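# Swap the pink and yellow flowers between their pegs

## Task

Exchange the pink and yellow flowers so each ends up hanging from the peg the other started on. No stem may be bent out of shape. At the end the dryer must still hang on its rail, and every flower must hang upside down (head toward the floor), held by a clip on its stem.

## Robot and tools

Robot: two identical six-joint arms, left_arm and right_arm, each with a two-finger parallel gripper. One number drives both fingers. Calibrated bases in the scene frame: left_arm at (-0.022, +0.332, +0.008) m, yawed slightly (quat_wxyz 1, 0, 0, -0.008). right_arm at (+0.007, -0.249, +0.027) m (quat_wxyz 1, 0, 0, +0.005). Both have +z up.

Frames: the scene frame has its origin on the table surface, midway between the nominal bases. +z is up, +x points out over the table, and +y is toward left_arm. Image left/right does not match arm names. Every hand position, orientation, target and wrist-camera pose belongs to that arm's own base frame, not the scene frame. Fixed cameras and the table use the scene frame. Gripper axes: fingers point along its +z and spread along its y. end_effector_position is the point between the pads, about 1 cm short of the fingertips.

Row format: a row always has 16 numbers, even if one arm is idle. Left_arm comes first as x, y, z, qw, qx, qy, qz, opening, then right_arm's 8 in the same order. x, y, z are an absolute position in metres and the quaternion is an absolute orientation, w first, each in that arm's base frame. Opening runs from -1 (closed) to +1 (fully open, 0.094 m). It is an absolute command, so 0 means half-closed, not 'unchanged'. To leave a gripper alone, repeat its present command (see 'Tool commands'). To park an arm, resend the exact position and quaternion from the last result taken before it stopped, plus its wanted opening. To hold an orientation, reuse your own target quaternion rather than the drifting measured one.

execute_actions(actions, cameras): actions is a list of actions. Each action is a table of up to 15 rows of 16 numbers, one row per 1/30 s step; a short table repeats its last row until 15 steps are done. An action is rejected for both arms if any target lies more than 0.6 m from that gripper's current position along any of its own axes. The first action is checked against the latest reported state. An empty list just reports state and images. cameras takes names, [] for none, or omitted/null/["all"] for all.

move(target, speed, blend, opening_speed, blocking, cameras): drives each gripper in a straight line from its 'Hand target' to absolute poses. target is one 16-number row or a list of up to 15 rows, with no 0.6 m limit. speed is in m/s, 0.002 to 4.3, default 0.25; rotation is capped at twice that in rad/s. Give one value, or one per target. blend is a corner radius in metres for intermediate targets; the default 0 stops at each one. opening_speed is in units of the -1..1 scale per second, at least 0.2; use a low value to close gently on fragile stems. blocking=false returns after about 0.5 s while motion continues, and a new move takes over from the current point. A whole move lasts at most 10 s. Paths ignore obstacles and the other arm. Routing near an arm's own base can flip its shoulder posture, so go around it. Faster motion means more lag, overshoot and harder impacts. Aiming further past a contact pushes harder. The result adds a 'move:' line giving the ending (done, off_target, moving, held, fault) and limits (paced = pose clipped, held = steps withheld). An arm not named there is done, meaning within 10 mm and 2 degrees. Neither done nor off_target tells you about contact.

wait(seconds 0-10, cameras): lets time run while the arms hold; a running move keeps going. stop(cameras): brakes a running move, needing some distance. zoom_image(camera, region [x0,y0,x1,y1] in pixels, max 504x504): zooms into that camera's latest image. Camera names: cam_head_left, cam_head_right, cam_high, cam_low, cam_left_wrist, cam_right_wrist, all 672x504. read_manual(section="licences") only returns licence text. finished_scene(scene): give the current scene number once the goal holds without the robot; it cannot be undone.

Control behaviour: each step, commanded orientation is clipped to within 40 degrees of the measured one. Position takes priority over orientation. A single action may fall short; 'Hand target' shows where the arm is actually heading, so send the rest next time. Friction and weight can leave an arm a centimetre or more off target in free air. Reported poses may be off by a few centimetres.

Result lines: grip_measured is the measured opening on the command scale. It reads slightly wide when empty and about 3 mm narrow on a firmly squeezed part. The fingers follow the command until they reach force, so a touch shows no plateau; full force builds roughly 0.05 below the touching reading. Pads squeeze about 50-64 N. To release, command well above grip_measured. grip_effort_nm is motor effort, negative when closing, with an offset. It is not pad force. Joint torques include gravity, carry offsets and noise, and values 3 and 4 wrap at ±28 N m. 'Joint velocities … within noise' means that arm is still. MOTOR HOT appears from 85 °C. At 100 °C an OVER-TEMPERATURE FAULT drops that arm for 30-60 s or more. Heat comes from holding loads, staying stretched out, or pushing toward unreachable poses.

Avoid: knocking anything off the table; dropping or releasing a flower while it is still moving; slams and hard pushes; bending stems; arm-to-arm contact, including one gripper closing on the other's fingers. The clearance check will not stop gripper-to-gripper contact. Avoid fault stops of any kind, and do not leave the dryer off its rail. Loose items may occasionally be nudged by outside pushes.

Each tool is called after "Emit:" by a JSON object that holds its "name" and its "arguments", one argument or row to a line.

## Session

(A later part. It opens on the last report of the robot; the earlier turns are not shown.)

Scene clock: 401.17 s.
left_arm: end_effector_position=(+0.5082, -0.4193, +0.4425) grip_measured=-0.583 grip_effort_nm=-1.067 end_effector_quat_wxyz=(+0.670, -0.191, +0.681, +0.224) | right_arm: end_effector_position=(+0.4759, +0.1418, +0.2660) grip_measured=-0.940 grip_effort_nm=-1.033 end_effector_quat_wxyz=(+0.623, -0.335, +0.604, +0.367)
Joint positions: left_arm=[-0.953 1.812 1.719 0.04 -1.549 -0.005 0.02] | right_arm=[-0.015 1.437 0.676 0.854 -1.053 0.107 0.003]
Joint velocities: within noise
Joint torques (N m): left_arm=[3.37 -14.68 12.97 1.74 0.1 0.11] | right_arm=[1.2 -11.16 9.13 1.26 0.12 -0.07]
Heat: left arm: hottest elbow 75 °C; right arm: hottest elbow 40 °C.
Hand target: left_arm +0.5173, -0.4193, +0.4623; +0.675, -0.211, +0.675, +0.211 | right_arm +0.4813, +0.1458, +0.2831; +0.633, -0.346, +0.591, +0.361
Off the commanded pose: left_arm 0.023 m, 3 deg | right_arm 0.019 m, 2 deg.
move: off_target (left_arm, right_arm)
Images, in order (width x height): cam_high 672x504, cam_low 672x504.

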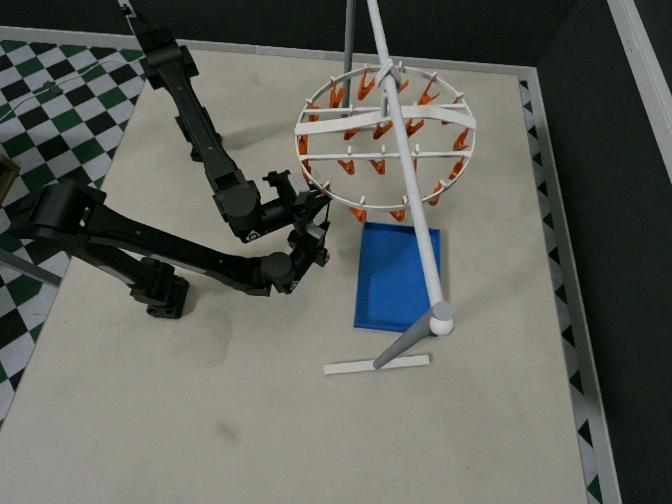

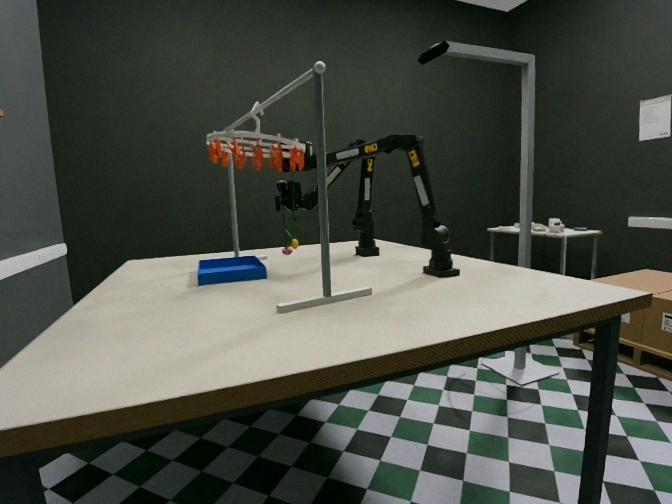

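Emit:
{"name": "move", "arguments": {
  "target": [
    [0.5185,-0.4205,0.463,0.675,-0.211,0.675,0.211,-1,0.478,0.146,0.285,0.633,-0.346,0.591,0.361,-1],
    [0.5185,-0.4205,0.463,0.675,-0.211,0.675,0.211,-1,0.478,0.146,0.314,0.633,-0.346,0.591,0.361,-1]
  ],
  "speed": 0.08,
  "cameras": ["cam_high","cam_low"]
}}

Emit:
{"name": "zoom_image", "arguments": {
  "camera": "cam_low",
  "region": [260, 145, 310, 185]
}}

Emit:
{"name": "zoom_image", "arguments": {
  "camera": "cam_high",
  "region": [300, 165, 350, 225]
}}

Scene clock: 405.57 s.
left_arm: end_effector_position=(+0.5082, -0.4193, +0.4425) grip_measured=-0.583 grip_effort_nm=-1.062 end_effector_quat_wxyz=(+0.670, -0.191, +0.681, +0.224) | right_arm: end_effector_position=(+0.4676, +0.1419, +0.2878) grip_measured=-0.940 grip_effort_nm=-1.028 end_effector_quat_wxyz=(+0.617, -0.332, +0.609, +0.370)
Joint positions: left_arm=[-0.953 1.812 1.719 0.04 -1.549 -0.005 0.02] | right_arm=[-0.015 1.359 0.683 0.751 -1.053 0.107 0.003]
Joint velocities: within noise
Joint torques (N m): left_arm=[3.37 -14.62 12.98 1.74 0.1 0.12] | right_arm=[1.32 -10.23 11.06 1.36 0.1 -0.05]
Heat: left arm: hottest elbow 74 °C; right arm: hottest elbow 40 °C.
Hand target: left_arm +0.5173, -0.4193, +0.4623; +0.675, -0.211, +0.675, +0.211 | right_arm +0.4764, +0.1457, +0.3140; +0.633, -0.346, +0.591, +0.361
Off the commanded pose: left_arm 0.023 m, 3 deg | right_arm 0.029 m, 3 deg.
move: off_target (left_arm, right_arm)
Images, in order (width x height): cam_high 672x504, cam_low 672x504.

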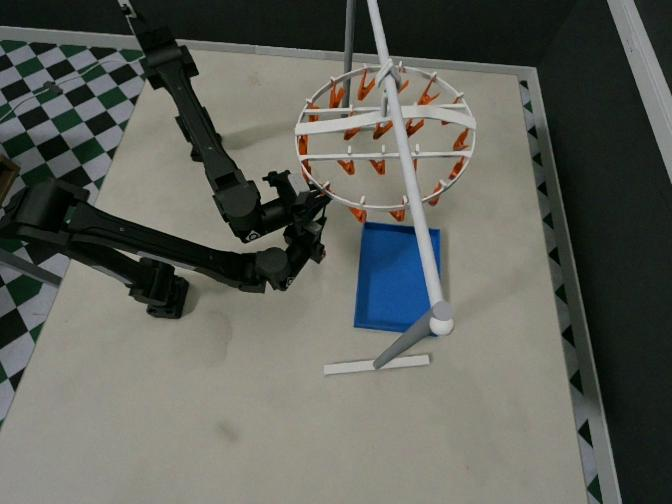

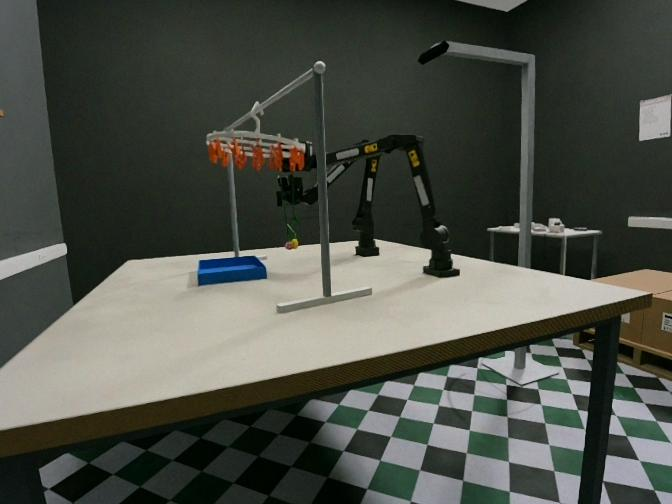

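Scaled by 10.080 from the camera's 672x504 image, which has a finer 960x720 frame.

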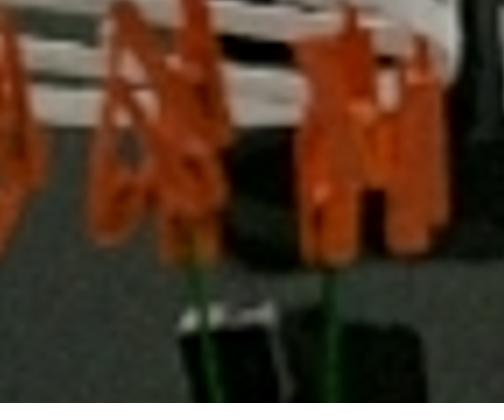

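Scaled by 8.400 from the camera's 672x504 image, which has a finer 960x720 frame.

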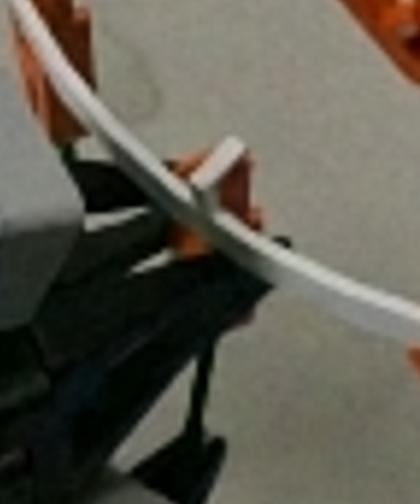

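Emit:
{"name": "zoom_image", "arguments": {
  "camera": "cam_low",
  "region": [268, 155, 298, 180]
}}

Emit:
{"name": "zoom_image", "arguments": {
  "camera": "cam_high",
  "region": [315, 190, 340, 215]
}}

Scaled by 16.800 from the camera's 672x504 image, which has a finer 960x720 frame.

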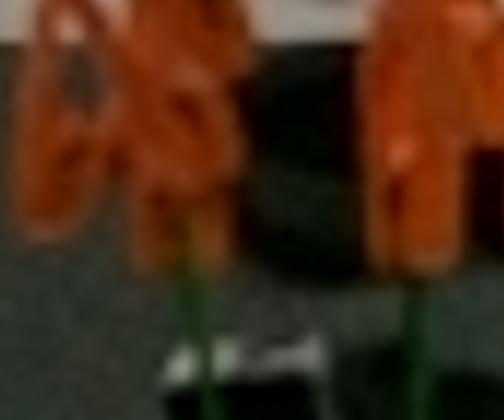

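Scaled by 20.160 from the camera's 672x504 image, which has a finer 960x720 frame.

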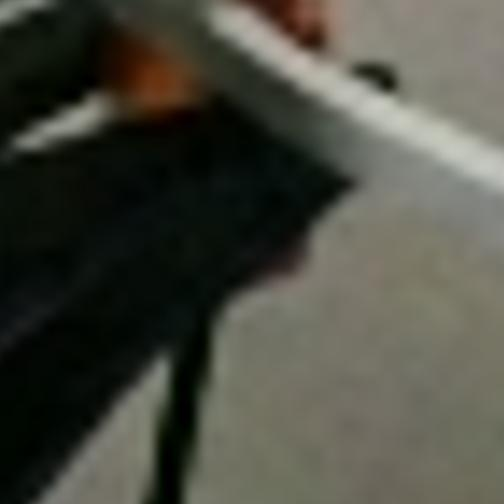

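Emit:
{"name": "move", "arguments": {
  "target": [0.5185,-0.4205,0.463,0.675,-0.211,0.675,0.211,-0.1,0.478,0.146,0.314,0.633,-0.346,0.591,0.361,-1],
  "opening_speed": 1,
  "cameras": ["cam_low"]
}}

Emit:
{"name": "move", "arguments": {
  "target": [0.5185,-0.4205,0.463,0.675,-0.211,0.675,0.211,0.05,0.478,0.128,0.314,0.633,-0.346,0.591,0.361,-1],
  "speed": 0.08,
  "cameras": ["cam_low","cam_high","cam_left_wrist"]
}}

Emit:
{"name": "zoom_image", "arguments": {
  "camera": "cam_low",
  "region": [260, 145, 310, 185]
}}

Emit:
{"name": "zoom_image", "arguments": {
  "camera": "cam_high",
  "region": [300, 165, 350, 225]
}}

Scene clock: 414.63 s.
left_arm: end_effector_position=(+0.5082, -0.4193, +0.4425) grip_measured=-0.103 grip_effort_nm=0.056 end_effector_quat_wxyz=(+0.670, -0.191, +0.681, +0.224) | right_arm: end_effector_position=(+0.4676, +0.1419, +0.2877) grip_measured=-0.940 grip_effort_nm=-1.033 end_effector_quat_wxyz=(+0.617, -0.332, +0.610, +0.371)
Joint positions: left_arm=[-0.953 1.812 1.719 0.04 -1.549 -0.005 0.042] | right_arm=[-0.015 1.359 0.683 0.75 -1.053 0.107 0.003]
Joint velocities: within noise
Joint torques (N m): left_arm=[3.31 -14.68 12.98 1.72 0.09 0.12] | right_arm=[1.26 -10.4 11.04 1.35 0.09 -0.06]
Heat: left arm: hottest elbow 74 °C; right arm: hottest elbow 42 °C.
Hand target: left_arm +0.5173, -0.4193, +0.4623; +0.675, -0.211, +0.675, +0.211 | right_arm +0.4764, +0.1456, +0.3140; +0.633, -0.346, +0.591, +0.361
Off the commanded pose: left_arm 0.023 m, 3 deg | right_arm 0.029 m, 3 deg.
move: off_target (left_arm, right_arm)
Images, in order (width x height): cam_low 672x504.

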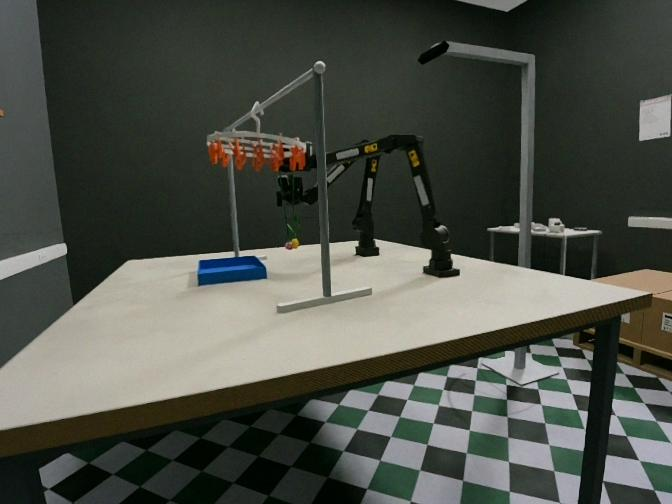

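Scene clock: 415.53 s.
left_arm: end_effector_position=(+0.5082, -0.4193, +0.4425) grip_measured=+0.048 grip_effort_nm=0.056 end_effector_quat_wxyz=(+0.670, -0.191, +0.681, +0.224) | right_arm: end_effector_position=(+0.4654, +0.1322, +0.2872) grip_measured=-0.940 grip_effort_nm=-1.033 end_effector_quat_wxyz=(+0.614, -0.336, +0.608, +0.374)
Joint positions: left_arm=[-0.953 1.812 1.719 0.04 -1.549 -0.005 0.049] | right_arm=[-0.043 1.359 0.683 0.75 -1.093 0.107 0.003]
Joint velocities: within noise
Joint torques (N m): left_arm=[3.37 -14.74 12.97 1.73 0.09 0.12] | right_arm=[0.03 -10.05 11.06 1.77 -0.07 0.05]
Heat: left arm: hottest elbow 74 °C; right arm: hottest elbow 42 °C.
Hand target: left_arm +0.5173, -0.4193, +0.4623; +0.675, -0.211, +0.675, +0.211 | right_arm +0.4763, +0.1279, +0.3139; +0.633, -0.346, +0.591, +0.361
Off the commanded pose: left_arm 0.023 m, 3 deg | right_arm 0.030 m, 3 deg.
move: off_target (left_arm, right_arm)
camera_calibration:
cam_left_wrist: T_world_to_cam=[[0.564635, -0.823015, -0.0619185, -0.604787], [-0.379481, -0.192259, -0.905003, 0.551436], [0.732926, 0.534494, -0.420875, 0.128405], [0, 0, 0, 1]] pos_world=[0.456633, -0.460362, 0.515646]
Images, in order (width x height): cam_high 672x504, cam_low 672x504, cam_left_wrist 672x504.

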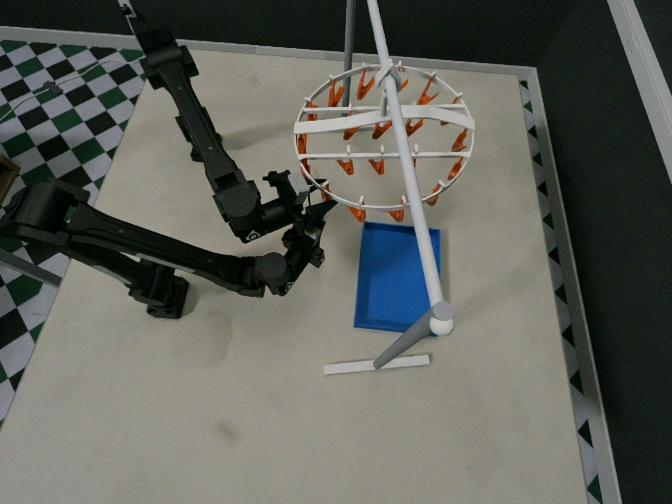

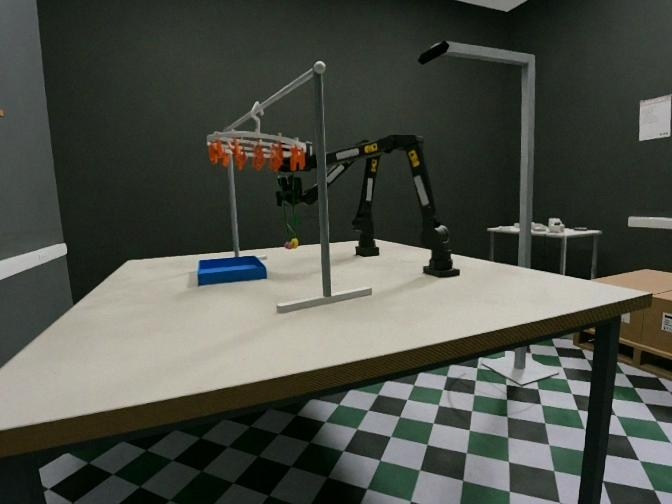

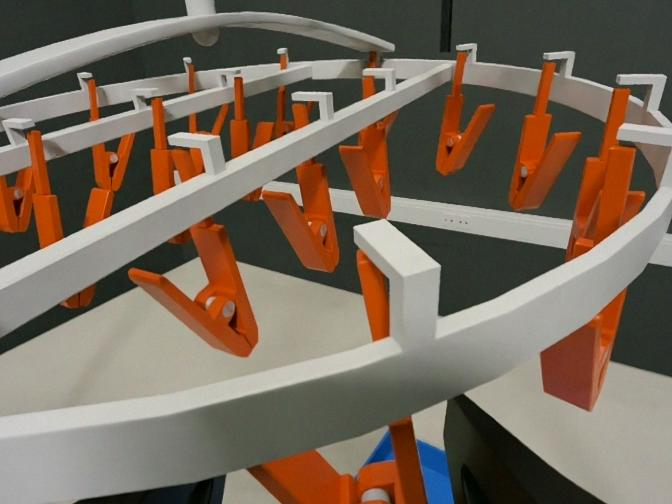

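Scaled by 10.080 from the camera's 672x504 image, which has a finer 960x720 frame.

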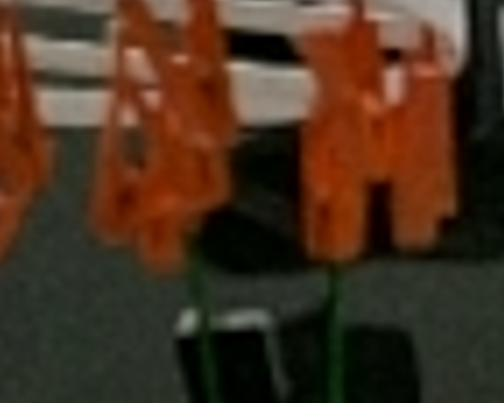

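Scaled by 8.400 from the camera's 672x504 image, which has a finer 960x720 frame.

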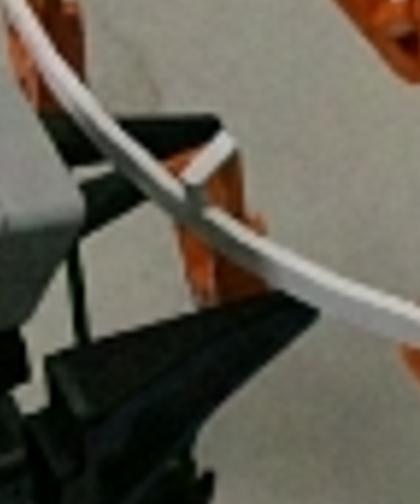

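Emit:
{"name": "move", "arguments": {
  "target": [0.46,-0.455,0.48,0.675,-0.211,0.675,0.211,0.1,0.478,0.128,0.314,0.633,-0.346,0.591,0.361,-1],
  "speed": 0.15,
  "cameras": ["cam_left_wrist","cam_high"]
}}

Emit:
{"name": "zoom_image", "arguments": {
  "camera": "cam_high",
  "region": [300, 165, 350, 225]
}}

Scene clock: 427.27 s.
left_arm: end_effector_position=(+0.4731, -0.4545, +0.4431) grip_measured=+0.098 grip_effort_nm=0.056 end_effector_quat_wxyz=(+0.677, -0.170, +0.686, +0.204) | right_arm: end_effector_position=(+0.4653, +0.1323, +0.2872) grip_measured=-0.940 grip_effort_nm=-1.038 end_effector_quat_wxyz=(+0.614, -0.337, +0.608, +0.374)
Joint positions: left_arm=[-1.03 1.811 1.719 0.04 -1.565 -0.003 0.052] | right_arm=[-0.043 1.359 0.683 0.75 -1.094 0.107 0.003]
Joint velocities: within noise
Joint torques (N m): left_arm=[3.43 -15.79 8.54 1.47 0 0.05] | right_arm=[-0.03 -10.11 11.03 1.84 -0.07 0.05]
Heat: left arm: hottest elbow 74 °C; right arm: hottest elbow 44 °C.
Hand target: left_arm +0.4730, -0.4545, +0.4431; +0.677, -0.170, +0.686, +0.204 | right_arm +0.4763, +0.1279, +0.3139; +0.633, -0.346, +0.591, +0.361
Off the commanded pose: left_arm 0.039 m, 5 deg | right_arm 0.030 m, 3 deg.
previous command not reached (left arm): moving toward its pose would have brought a part of the arm too close to another arm.
move: held (left_arm; a check stopped the path), off_target (right_arm); limits=held
pose unreachable (left arm): on one or more control steps of this call, first in action 0 (counted from 0), this arm could not follow its commanded pose, so it was not sent that pose on those steps. On the call's last step it was still not sent that pose. It may still have moved: this result reports where it is.
cause: moving toward the commanded pose would bring a part of the arm too close to another arm (this arm's gripper housing and the right arm's wrist (the part past joint 4), at the place that arm is still heading or pushing toward).
camera_calibration:
cam_left_wrist: T_world_to_cam=[[0.513632, -0.85569, -0.0630589, -0.604063], [-0.390312, -0.167571, -0.905305, 0.548344], [0.764094, 0.489606, -0.420056, 0.13764], [0, 0, 0, 1]] pos_world=[0.419121, -0.492393, 0.516144]
Images, in order (width x height): cam_high 672x504, cam_left_wrist 672x504.

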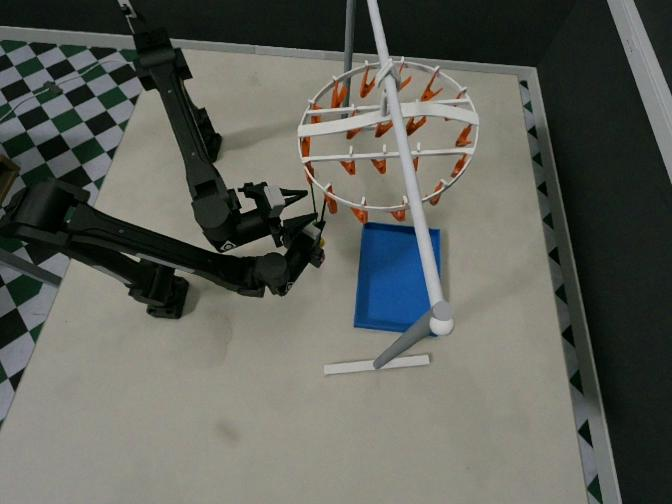

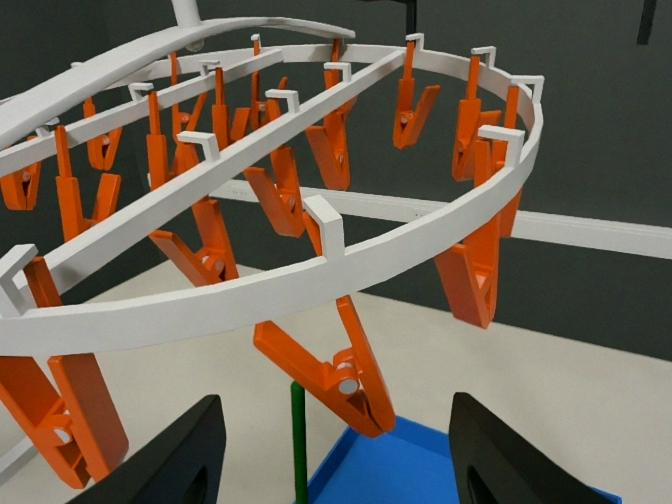

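Scaled by 8.400 from the camera's 672x504 image, which has a finer 960x720 frame.

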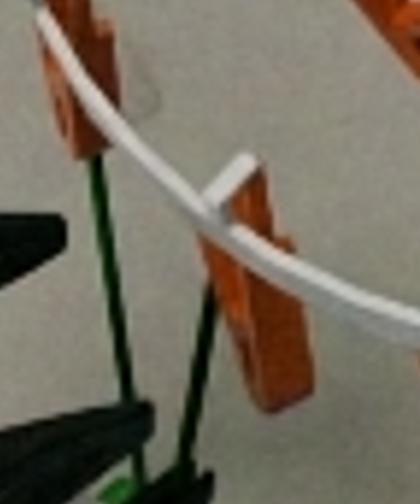

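Emit:
{"name": "move", "arguments": {
  "target": [
    [0.475,-0.4545,0.463,0.675,-0.211,0.675,0.211,0.1,0.478,0.13,0.255,0.633,-0.346,0.591,0.361,-1],
    [0.5075,-0.4305,0.463,0.675,-0.211,0.675,0.211,0.1,0.478,0.13,0.25,0.633,-0.346,0.591,0.361,-1]
  ],
  "speed": 0.12,
  "cameras": ["cam_left_wrist"]
}}

Scene clock: 433.80 s.
left_arm: end_effector_position=(+0.5015, -0.4249, +0.4436) grip_measured=+0.098 grip_effort_nm=0.056 end_effector_quat_wxyz=(+0.670, -0.193, +0.680, +0.224) | right_arm: end_effector_position=(+0.4784, +0.1316, +0.2576) grip_measured=-0.940 grip_effort_nm=-1.038 end_effector_quat_wxyz=(+0.634, -0.349, +0.588, +0.361)
Joint positions: left_arm=[-0.967 1.815 1.725 0.04 -1.565 -0.003 0.052] | right_arm=[-0.043 1.487 0.674 0.953 -1.093 0.107 0.003]
Joint velocities: within noise
Joint torques (N m): left_arm=[2.9 -14.51 13 1.7 -0.1 0.11] | right_arm=[0.32 -9.64 5.76 2.22 0.16 0.04]
Heat: left arm: hottest elbow 73 °C; right arm: hottest elbow 45 °C.
Hand target: left_arm +0.5065, -0.4293, +0.4624; +0.675, -0.210, +0.675, +0.210 | right_arm +0.4779, +0.1301, +0.2501; +0.633, -0.346, +0.591, +0.361
Off the commanded pose: left_arm 0.021 m, 3 deg | right_arm 0.008 m, 0 deg.
held back during your reply time or a wait (left arm), on 9 control steps: a part of the arm was too close to another arm, or the arm's last command would have brought one too close.
held back during your reply time or a wait (right arm), on 14 control steps: a part of the arm was too close to another arm, or the arm's last command would have brought one too close.
led back after a hold (right arm): the arm was led back toward your command in small steps, so it may still be short of it.
joint sent to its limit (left arm) — joint 5 (wrist yaw), lower limit. The joint targets still meet the commanded pose.
move: off_target (left_arm)
camera_calibration:
cam_left_wrist: T_world_to_cam=[[0.566909, -0.821538, -0.060739, -0.606583], [-0.377676, -0.193675, -0.905456, 0.547466], [0.732103, 0.536251, -0.420071, 0.137555], [0, 0, 0, 1]] pos_world=[0.449938, -0.466064, 0.516646]
Images, in order (width x height): cam_left_wrist 672x504.

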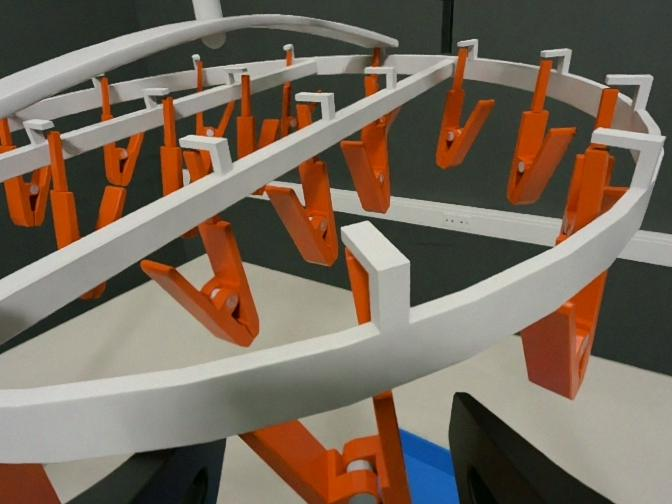

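Emit:
{"name": "move", "arguments": {
  "target": [0.5175,-0.4245,0.463,0.675,-0.211,0.675,0.211,0.12,0.478,0.13,0.25,0.633,-0.346,0.591,0.361,-1],
  "speed": 0.1,
  "cameras": []
}}

Emit:
{"name": "move", "arguments": {
  "target": [0.5175,-0.4245,0.463,0.675,-0.211,0.675,0.211,-1,0.478,0.13,0.25,0.633,-0.346,0.591,0.361,-1],
  "opening_speed": 0.8,
  "cameras": ["cam_low","cam_high"]
}}

Emit:
{"name": "zoom_image", "arguments": {
  "camera": "cam_low",
  "region": [260, 145, 310, 185]
}}

Emit:
{"name": "zoom_image", "arguments": {
  "camera": "cam_high",
  "region": [300, 165, 350, 225]
}}

Scene clock: 437.87 s.
left_arm: end_effector_position=(+0.5067, -0.4227, +0.4420) grip_measured=+0.118 grip_effort_nm=0.056 end_effector_quat_wxyz=(+0.670, -0.191, +0.681, +0.224) | right_arm: end_effector_position=(+0.4784, +0.1316, +0.2577) grip_measured=-0.940 grip_effort_nm=-1.028 end_effector_quat_wxyz=(+0.634, -0.349, +0.588, +0.361)
Joint positions: left_arm=[-0.958 1.817 1.725 0.04 -1.555 -0.003 0.053] | right_arm=[-0.043 1.487 0.674 0.954 -1.093 0.107 0.003]
Joint velocities: within noise
Joint torques (N m): left_arm=[3.43 -14.62 13.16 1.73 0.1 0.12] | right_arm=[0.21 -9.58 5.75 2.25 0.14 0.02]
Heat: left arm: hottest elbow 73 °C; right arm: hottest elbow 44 °C.
Hand target: left_arm +0.5162, -0.4231, +0.4624; +0.675, -0.211, +0.675, +0.211 | right_arm +0.4779, +0.1301, +0.2501; +0.633, -0.346, +0.591, +0.361
Off the commanded pose: left_arm 0.024 m, 3 deg | right_arm 0.008 m, 1 deg.
move: off_target (left_arm)
No camera images: "cameras" was empty.

Scene clock: 439.47 s.
left_arm: end_effector_position=(+0.5070, -0.4231, +0.4415) grip_measured=-0.588 grip_effort_nm=-1.062 end_effector_quat_wxyz=(+0.670, -0.191, +0.681, +0.224) | right_arm: end_effector_position=(+0.4784, +0.1316, +0.2577) grip_measured=-0.940 grip_effort_nm=-1.038 end_effector_quat_wxyz=(+0.634, -0.349, +0.588, +0.361)
Joint positions: left_arm=[-0.958 1.818 1.725 0.04 -1.554 -0.003 0.019] | right_arm=[-0.043 1.487 0.674 0.954 -1.093 0.107 0.003]
Joint velocities: within noise
Joint torques (N m): left_arm=[3.37 -14.74 13.18 1.72 0.08 0.12] | right_arm=[0.38 -9.58 5.79 2.29 0.16 0.03]
Heat: left arm: hottest elbow 73 °C; right arm: hottest elbow 44 °C.
Hand target: left_arm +0.5162, -0.4232, +0.4623; +0.675, -0.211, +0.675, +0.211 | right_arm +0.4779, +0.1301, +0.2501; +0.633, -0.346, +0.591, +0.361
Off the commanded pose: left_arm 0.024 m, 3 deg | right_arm 0.008 m, 1 deg.
move: off_target (left_arm)
Images, in order (width x height): cam_high 672x504, cam_low 672x504.

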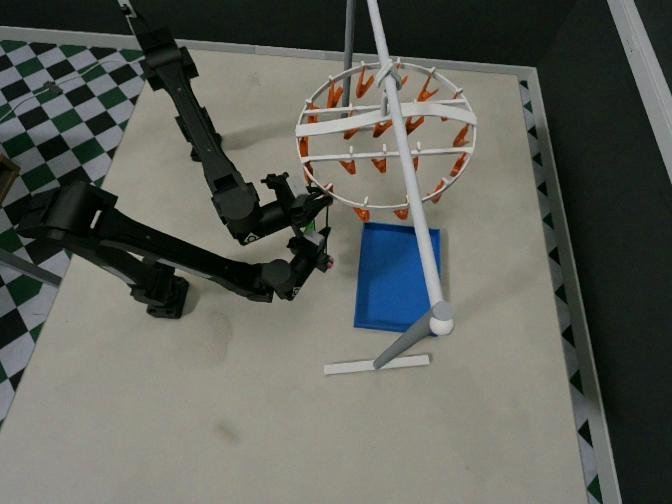

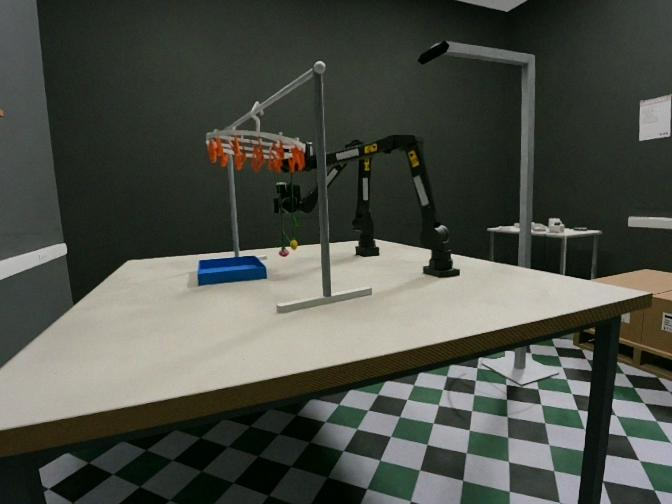

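Scaled by 10.080 from the camera's 672x504 image, which has a finer 960x720 frame.

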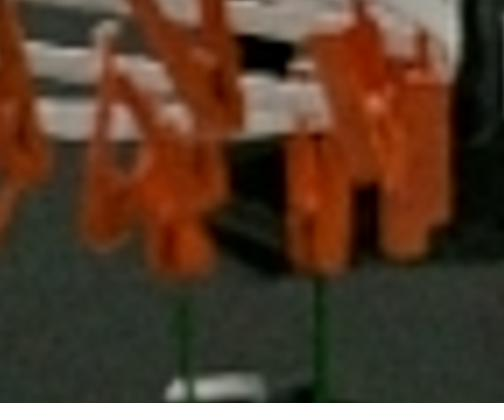

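Scaled by 8.400 from the camera's 672x504 image, which has a finer 960x720 frame.

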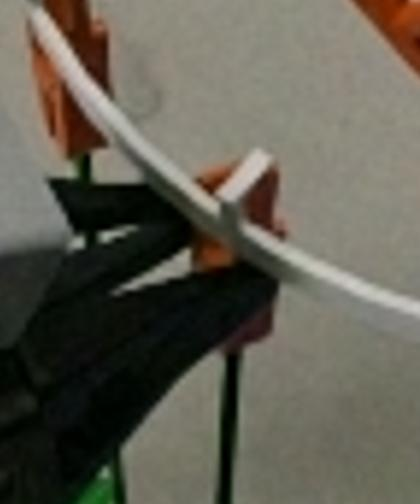

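Emit:
{"name": "move", "arguments": {
  "target": [0.5175,-0.4245,0.463,0.675,-0.211,0.675,0.211,-1,0.492,0.133,0.312,0.633,-0.346,0.591,0.361,-1],
  "speed": 0.06,
  "cameras": ["cam_low","cam_high"]
}}

Emit:
{"name": "zoom_image", "arguments": {
  "camera": "cam_low",
  "region": [260, 145, 310, 185]
}}

Emit:
{"name": "zoom_image", "arguments": {
  "camera": "cam_high",
  "region": [300, 165, 350, 225]
}}

Scene clock: 454.77 s.
left_arm: end_effector_position=(+0.5070, -0.4231, +0.4415) grip_measured=-0.589 grip_effort_nm=-1.062 end_effector_quat_wxyz=(+0.670, -0.191, +0.681, +0.224) | right_arm: end_effector_position=(+0.4811, +0.1308, +0.2869) grip_measured=-0.940 grip_effort_nm=-1.028 end_effector_quat_wxyz=(+0.619, -0.335, +0.606, +0.369)
Joint positions: left_arm=[-0.958 1.818 1.725 0.04 -1.554 -0.003 0.019] | right_arm=[-0.043 1.401 0.718 0.768 -1.084 0.107 0.003]
Joint velocities: within noise
Joint torques (N m): left_arm=[3.43 -14.68 13.18 1.74 0.08 0.12] | right_arm=[0.97 -10.93 10.89 1.25 0.11 0.03]
Heat: left arm: hottest elbow 72 °C; right arm: hottest elbow 42 °C.
Hand target: left_arm +0.5162, -0.4231, +0.4624; +0.675, -0.211, +0.675, +0.211 | right_arm +0.4906, +0.1328, +0.3120; +0.633, -0.346, +0.591, +0.361
Off the commanded pose: left_arm 0.024 m, 3 deg | right_arm 0.027 m, 3 deg.
move: off_target (left_arm, right_arm)
Images, in order (width x height): cam_high 672x504, cam_low 672x504.

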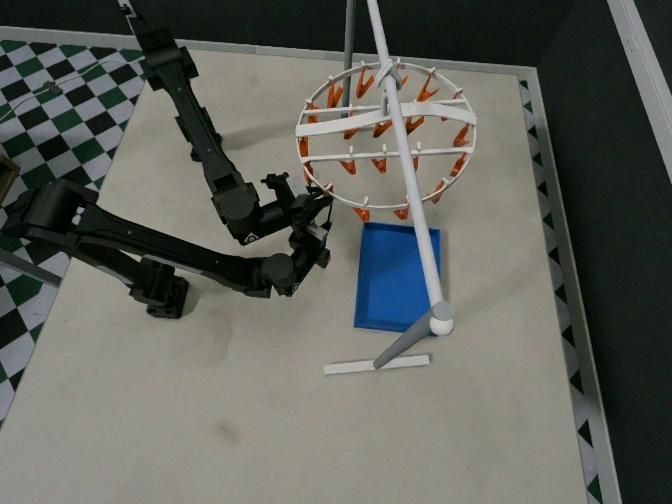

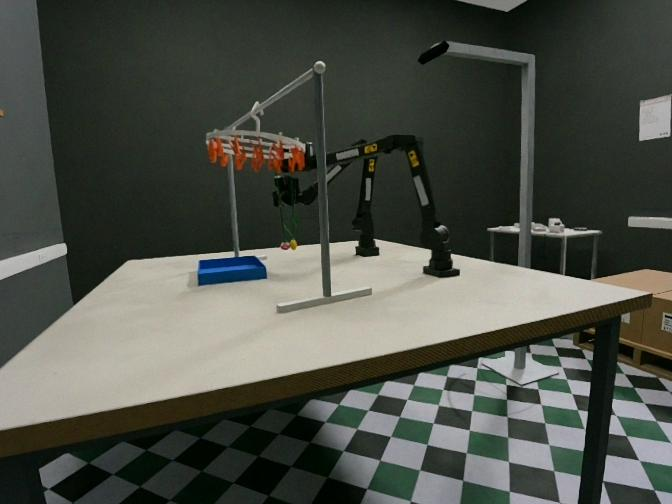

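Scaled by 10.080 from the camera's 672x504 image, which has a finer 960x720 frame.

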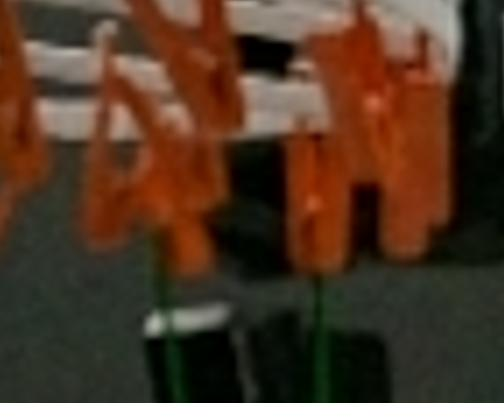

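Scaled by 8.400 from the camera's 672x504 image, which has a finer 960x720 frame.

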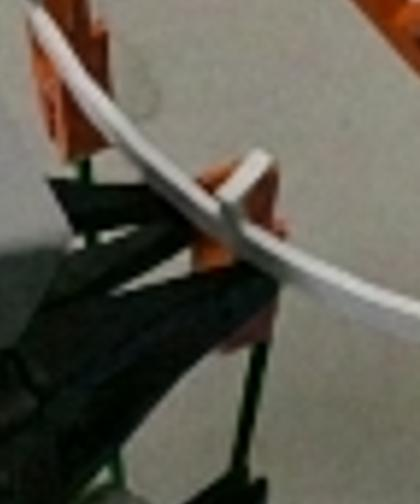

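Emit:
{"name": "move", "arguments": {
  "target": [0.5175,-0.4245,0.463,0.675,-0.211,0.675,0.211,0.1,0.492,0.133,0.312,0.633,-0.346,0.591,0.361,-1],
  "opening_speed": 1,
  "cameras": ["cam_low"]
}}

Emit:
{"name": "zoom_image", "arguments": {
  "camera": "cam_low",
  "region": [260, 145, 310, 185]
}}

Emit:
{"name": "move", "arguments": {
  "target": [0.4825,-0.4525,0.463,0.675,-0.211,0.675,0.211,0.1,0.492,0.119,0.312,0.633,-0.346,0.591,0.361,-1],
  "speed": 0.06,
  "cameras": ["cam_low","cam_high","cam_left_wrist"]
}}

Emit:
{"name": "zoom_image", "arguments": {
  "camera": "cam_low",
  "region": [260, 145, 310, 185]
}}

Emit:
{"name": "zoom_image", "arguments": {
  "camera": "cam_high",
  "region": [300, 165, 350, 225]
}}

Scene clock: 461.23 s.
left_arm: end_effector_position=(+0.5071, -0.4232, +0.4429) grip_measured=+0.097 grip_effort_nm=0.051 end_effector_quat_wxyz=(+0.671, -0.192, +0.681, +0.223) | right_arm: end_effector_position=(+0.4811, +0.1308, +0.2868) grip_measured=-0.940 grip_effort_nm=-1.033 end_effector_quat_wxyz=(+0.619, -0.335, +0.607, +0.369)
Joint positions: left_arm=[-0.958 1.818 1.729 0.04 -1.554 -0.003 0.052] | right_arm=[-0.043 1.401 0.718 0.767 -1.084 0.107 0.003]
Joint velocities: within noise
Joint torques (N m): left_arm=[3.43 -14.74 13.04 1.72 0.08 0.12] | right_arm=[1.08 -10.87 10.91 1.36 0.13 0.02]
Heat: left arm: hottest elbow 73 °C; right arm: hottest elbow 44 °C.
Hand target: left_arm +0.5162, -0.4232, +0.4625; +0.675, -0.211, +0.675, +0.211 | right_arm +0.4906, +0.1328, +0.3119; +0.633, -0.346, +0.591, +0.361
Off the commanded pose: left_arm 0.023 m, 3 deg | right_arm 0.028 m, 3 deg.
move: off_target (left_arm, right_arm)
Images, in order (width x height): cam_low 672x504.

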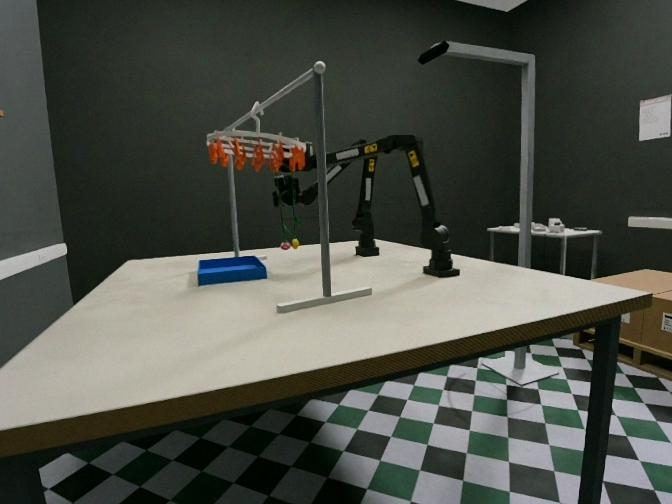

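Scaled by 10.080 from the camera's 672x504 image, which has a finer 960x720 frame.

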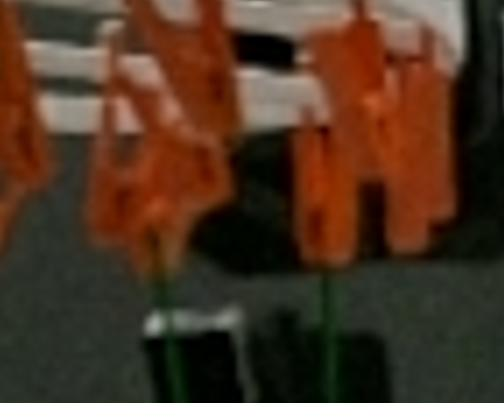

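Scene clock: 462.50 s.
left_arm: end_effector_position=(+0.4834, -0.4472, +0.4430) grip_measured=+0.098 grip_effort_nm=0.056 end_effector_quat_wxyz=(+0.675, -0.178, +0.684, +0.210) | right_arm: end_effector_position=(+0.4791, +0.1242, +0.2864) grip_measured=-0.940 grip_effort_nm=-1.028 end_effector_quat_wxyz=(+0.617, -0.339, +0.605, +0.372)
Joint positions: left_arm=[-1.01 1.818 1.729 0.04 -1.565 -0.003 0.052] | right_arm=[-0.062 1.401 0.718 0.767 -1.114 0.107 0.003]
Joint velocities: within noise
Joint torques (N m): left_arm=[2.32 -15.62 11.85 1.69 -0.1 0.08] | right_arm=[-0.15 -10.75 10.97 1.69 -0.04 0.12]
Heat: left arm: hottest elbow 74 °C; right arm: hottest elbow 44 °C.
Hand target: left_arm +0.4821, -0.4515, +0.4627; +0.680, -0.193, +0.680, +0.193 | right_arm +0.4905, +0.1189, +0.3119; +0.633, -0.346, +0.591, +0.361
Off the commanded pose: left_arm 0.021 m, 4 deg | right_arm 0.029 m, 3 deg.
joint sent to its limit (left arm) — joint 5 (wrist yaw), lower limit. The joint targets are off in orientation, not in position.
move: off_target (left_arm, right_arm)
camera_calibration:
cam_left_wrist: T_world_to_cam=[[0.53096, -0.845244, -0.0603575, -0.608], [-0.385555, -0.17754, -0.905443, 0.546774], [0.754605, 0.504025, -0.420155, 0.13726], [0, 0, 0, 1]] pos_world=[0.430058, -0.486017, 0.516046]
Images, in order (width x height): cam_high 672x504, cam_low 672x504, cam_left_wrist 672x504.

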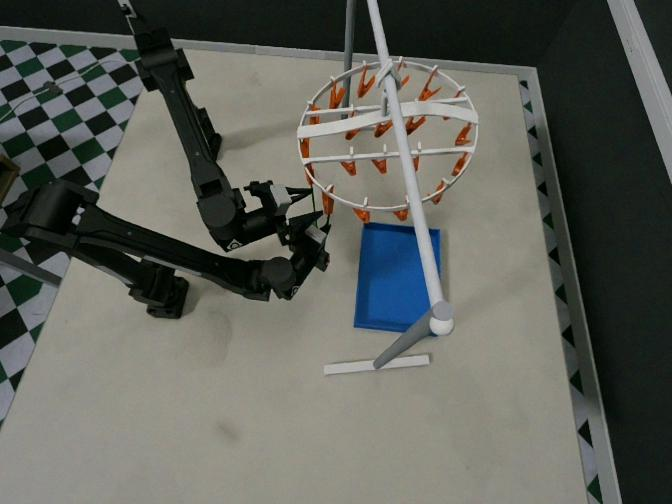

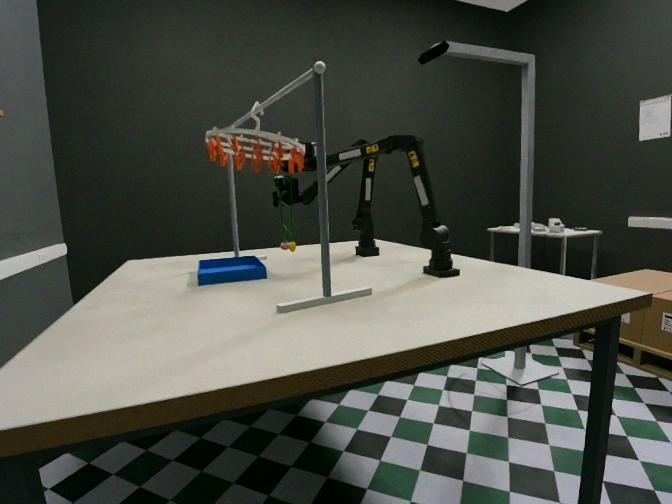

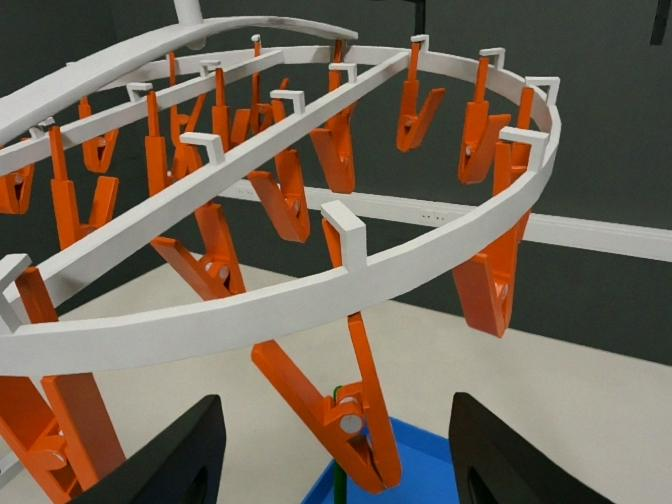

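Scaled by 10.080 from the camera's 672x504 image, which has a finer 960x720 frame.

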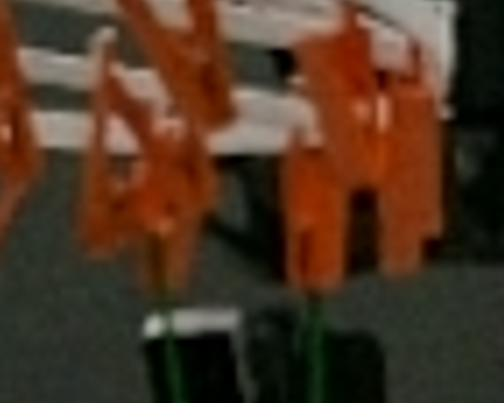

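Scaled by 8.400 from the camera's 672x504 image, which has a finer 960x720 frame.

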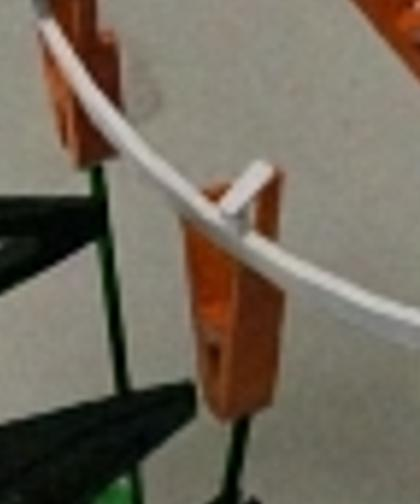

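Emit:
{"name": "zoom_image", "arguments": {
  "camera": "cam_left_wrist",
  "region": [240, 300, 440, 504]
}}

Scaled by 2.471 from the camera's 672x504 image, which has a finer 960x720 frame.

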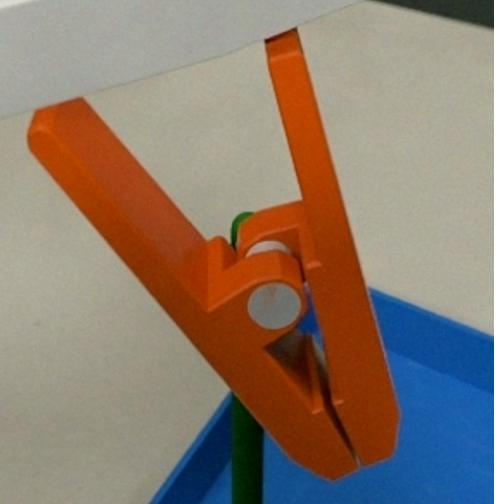

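Emit:
{"name": "move", "arguments": {
  "target": [
    [0.4825,-0.4525,0.463,0.675,-0.211,0.675,0.211,0.1,0.487,0.135,0.31,0.633,-0.346,0.591,0.361,-1],
    [0.4825,-0.4525,0.463,0.675,-0.211,0.675,0.211,0.1,0.480,0.135,0.248,0.633,-0.346,0.591,0.361,-1]
  ],
  "speed": 0.08,
  "cameras": ["cam_left_wrist"]
}}

Emit:
{"name": "zoom_image", "arguments": {
  "camera": "cam_left_wrist",
  "region": [240, 300, 440, 504]
}}

Scene clock: 473.87 s.
left_arm: end_effector_position=(+0.4834, -0.4472, +0.4430) grip_measured=+0.098 grip_effort_nm=0.051 end_effector_quat_wxyz=(+0.675, -0.178, +0.684, +0.210) | right_arm: end_effector_position=(+0.4806, +0.1310, +0.2891) grip_measured=-0.940 grip_effort_nm=-1.033 end_effector_quat_wxyz=(+0.621, -0.335, +0.606, +0.368)
Joint positions: left_arm=[-1.01 1.818 1.729 0.04 -1.565 -0.003 0.052] | right_arm=[-0.042 1.396 0.718 0.767 -1.081 0.107 0.003]
Joint velocities: within noise
Joint torques (N m): left_arm=[2.55 -15.91 8.57 1.44 0.01 0.05] | right_arm=[0.44 -10.23 7.36 1.63 0.05 0.03]
Heat: left arm: hottest elbow 78 °C; right arm: hottest elbow 46 °C.
Hand target: left_arm +0.4834, -0.4472, +0.4430; +0.675, -0.178, +0.684, +0.210 | right_arm +0.4808, +0.1304, +0.2890; +0.621, -0.335, +0.606, +0.367
Off the commanded pose: left_arm 0.021 m, 4 deg | right_arm 0.041 m, 3 deg.
move: held (left_arm, right_arm; a check stopped the path); path passed 1 of 2 targets; limits=held
pose unreachable (left arm): on one or more control steps of this call, first in action 0 (counted from 0), this arm could not follow its commanded pose, so it was not sent that pose on those steps. It may still have moved: this result reports where it is.
cause: moving toward the commanded pose would bring a part of the arm too close to another arm (this arm's gripper housing and the right arm's wrist (the part past joint 4), along the way the arms are being sent, or toward where that arm still pushes).
pose unreachable (right arm): on one or more control steps of this call, first in action 0 (counted from 0), this arm could not follow its commanded pose, so it was not sent that pose on those steps. It may still have moved: this result reports where it is.
cause: moving toward the commanded pose would bring a part of the arm too close to another arm (this arm's wrist (the part past joint 4) and the left arm's gripper housing, at the place that arm is still heading or pushing toward).
camera_calibration:
cam_left_wrist: T_world_to_cam=[[0.53096, -0.845244, -0.0603575, -0.608], [-0.385555, -0.17754, -0.905443, 0.546774], [0.754605, 0.504025, -0.420155, 0.13726], [0, 0, 0, 1]] pos_world=[0.430058, -0.486017, 0.516046]
Images, in order (width x height): cam_left_wrist 672x504.

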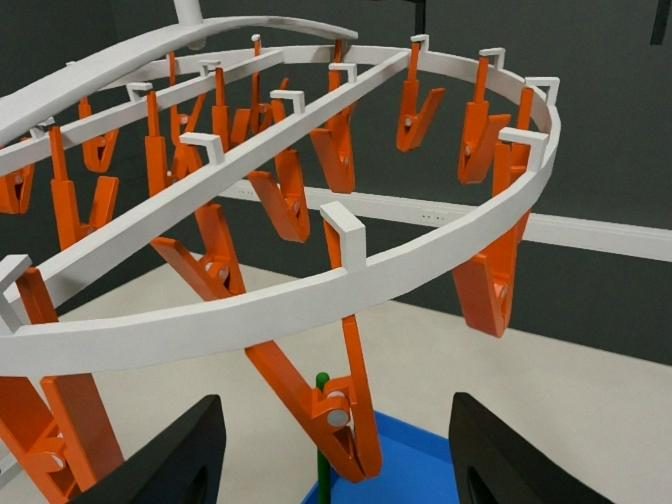

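Scaled by 2.471 from the camera's 672x504 image, which has a finer 960x720 frame.

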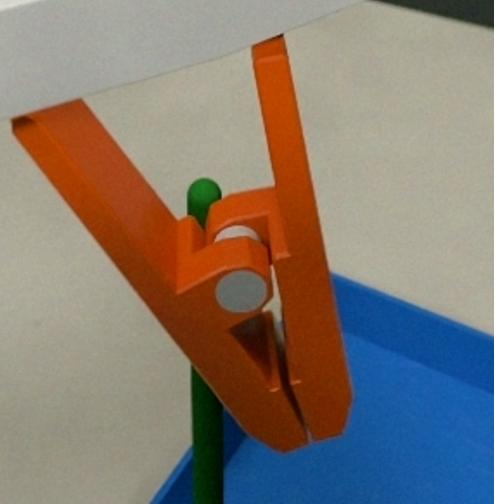

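Emit:
{"name": "move", "arguments": {
  "target": [
    [0.5,-0.4385,0.463,0.675,-0.211,0.675,0.211,0.1,0.481,0.1304,0.289,0.633,-0.346,0.591,0.361,-1],
    [0.5,-0.4385,0.463,0.675,-0.211,0.675,0.211,0.1,0.478,0.133,0.25,0.633,-0.346,0.591,0.361,-1]
  ],
  "speed": 0.08,
  "cameras": ["cam_left_wrist"]
}}

Scene clock: 479.17 s.
left_arm: end_effector_position=(+0.4925, -0.4371, +0.4430) grip_measured=+0.098 grip_effort_nm=0.051 end_effector_quat_wxyz=(+0.673, -0.185, +0.683, +0.217) | right_arm: end_effector_position=(+0.4789, +0.1314, +0.2556) grip_measured=-0.940 grip_effort_nm=-1.038 end_effector_quat_wxyz=(+0.633, -0.346, +0.591, +0.361)
Joint positions: left_arm=[-0.989 1.818 1.729 0.04 -1.565 -0.003 0.052] | right_arm=[-0.042 1.488 0.672 0.95 -1.085 0.107 0.003]
Joint velocities: within noise
Joint torques (N m): left_arm=[3.14 -14.92 12.72 1.69 -0.1 0.11] | right_arm=[0.97 -9.7 5.91 2.25 0.16 0.03]
Heat: left arm: hottest elbow 78 °C; right arm: hottest elbow 46 °C.
Hand target: left_arm +0.4991, -0.4374, +0.4626; +0.677, -0.205, +0.677, +0.205 | right_arm +0.4779, +0.1330, +0.2500; +0.633, -0.346, +0.591, +0.361
Off the commanded pose: left_arm 0.021 m, 3 deg | right_arm 0.006 m, 0 deg.
joint sent to its limit (left arm) — joint 5 (wrist yaw), lower limit. The joint targets still meet the commanded pose.
move: off_target (left_arm)
camera_calibration:
cam_left_wrist: T_world_to_cam=[[0.548277, -0.834114, -0.0603777, -0.607988], [-0.381825, -0.185439, -0.90544, 0.546789], [0.744044, 0.519486, -0.420158, 0.13726], [0, 0, 0, 1]] pos_world=[0.439996, -0.47704, 0.516046]
Images, in order (width x height): cam_left_wrist 672x504.

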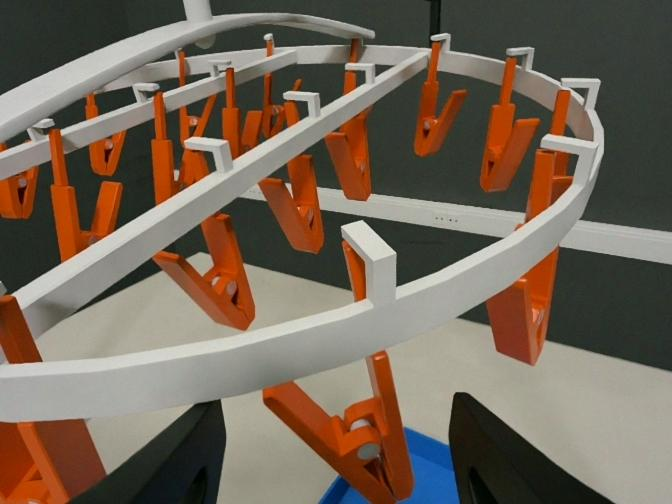

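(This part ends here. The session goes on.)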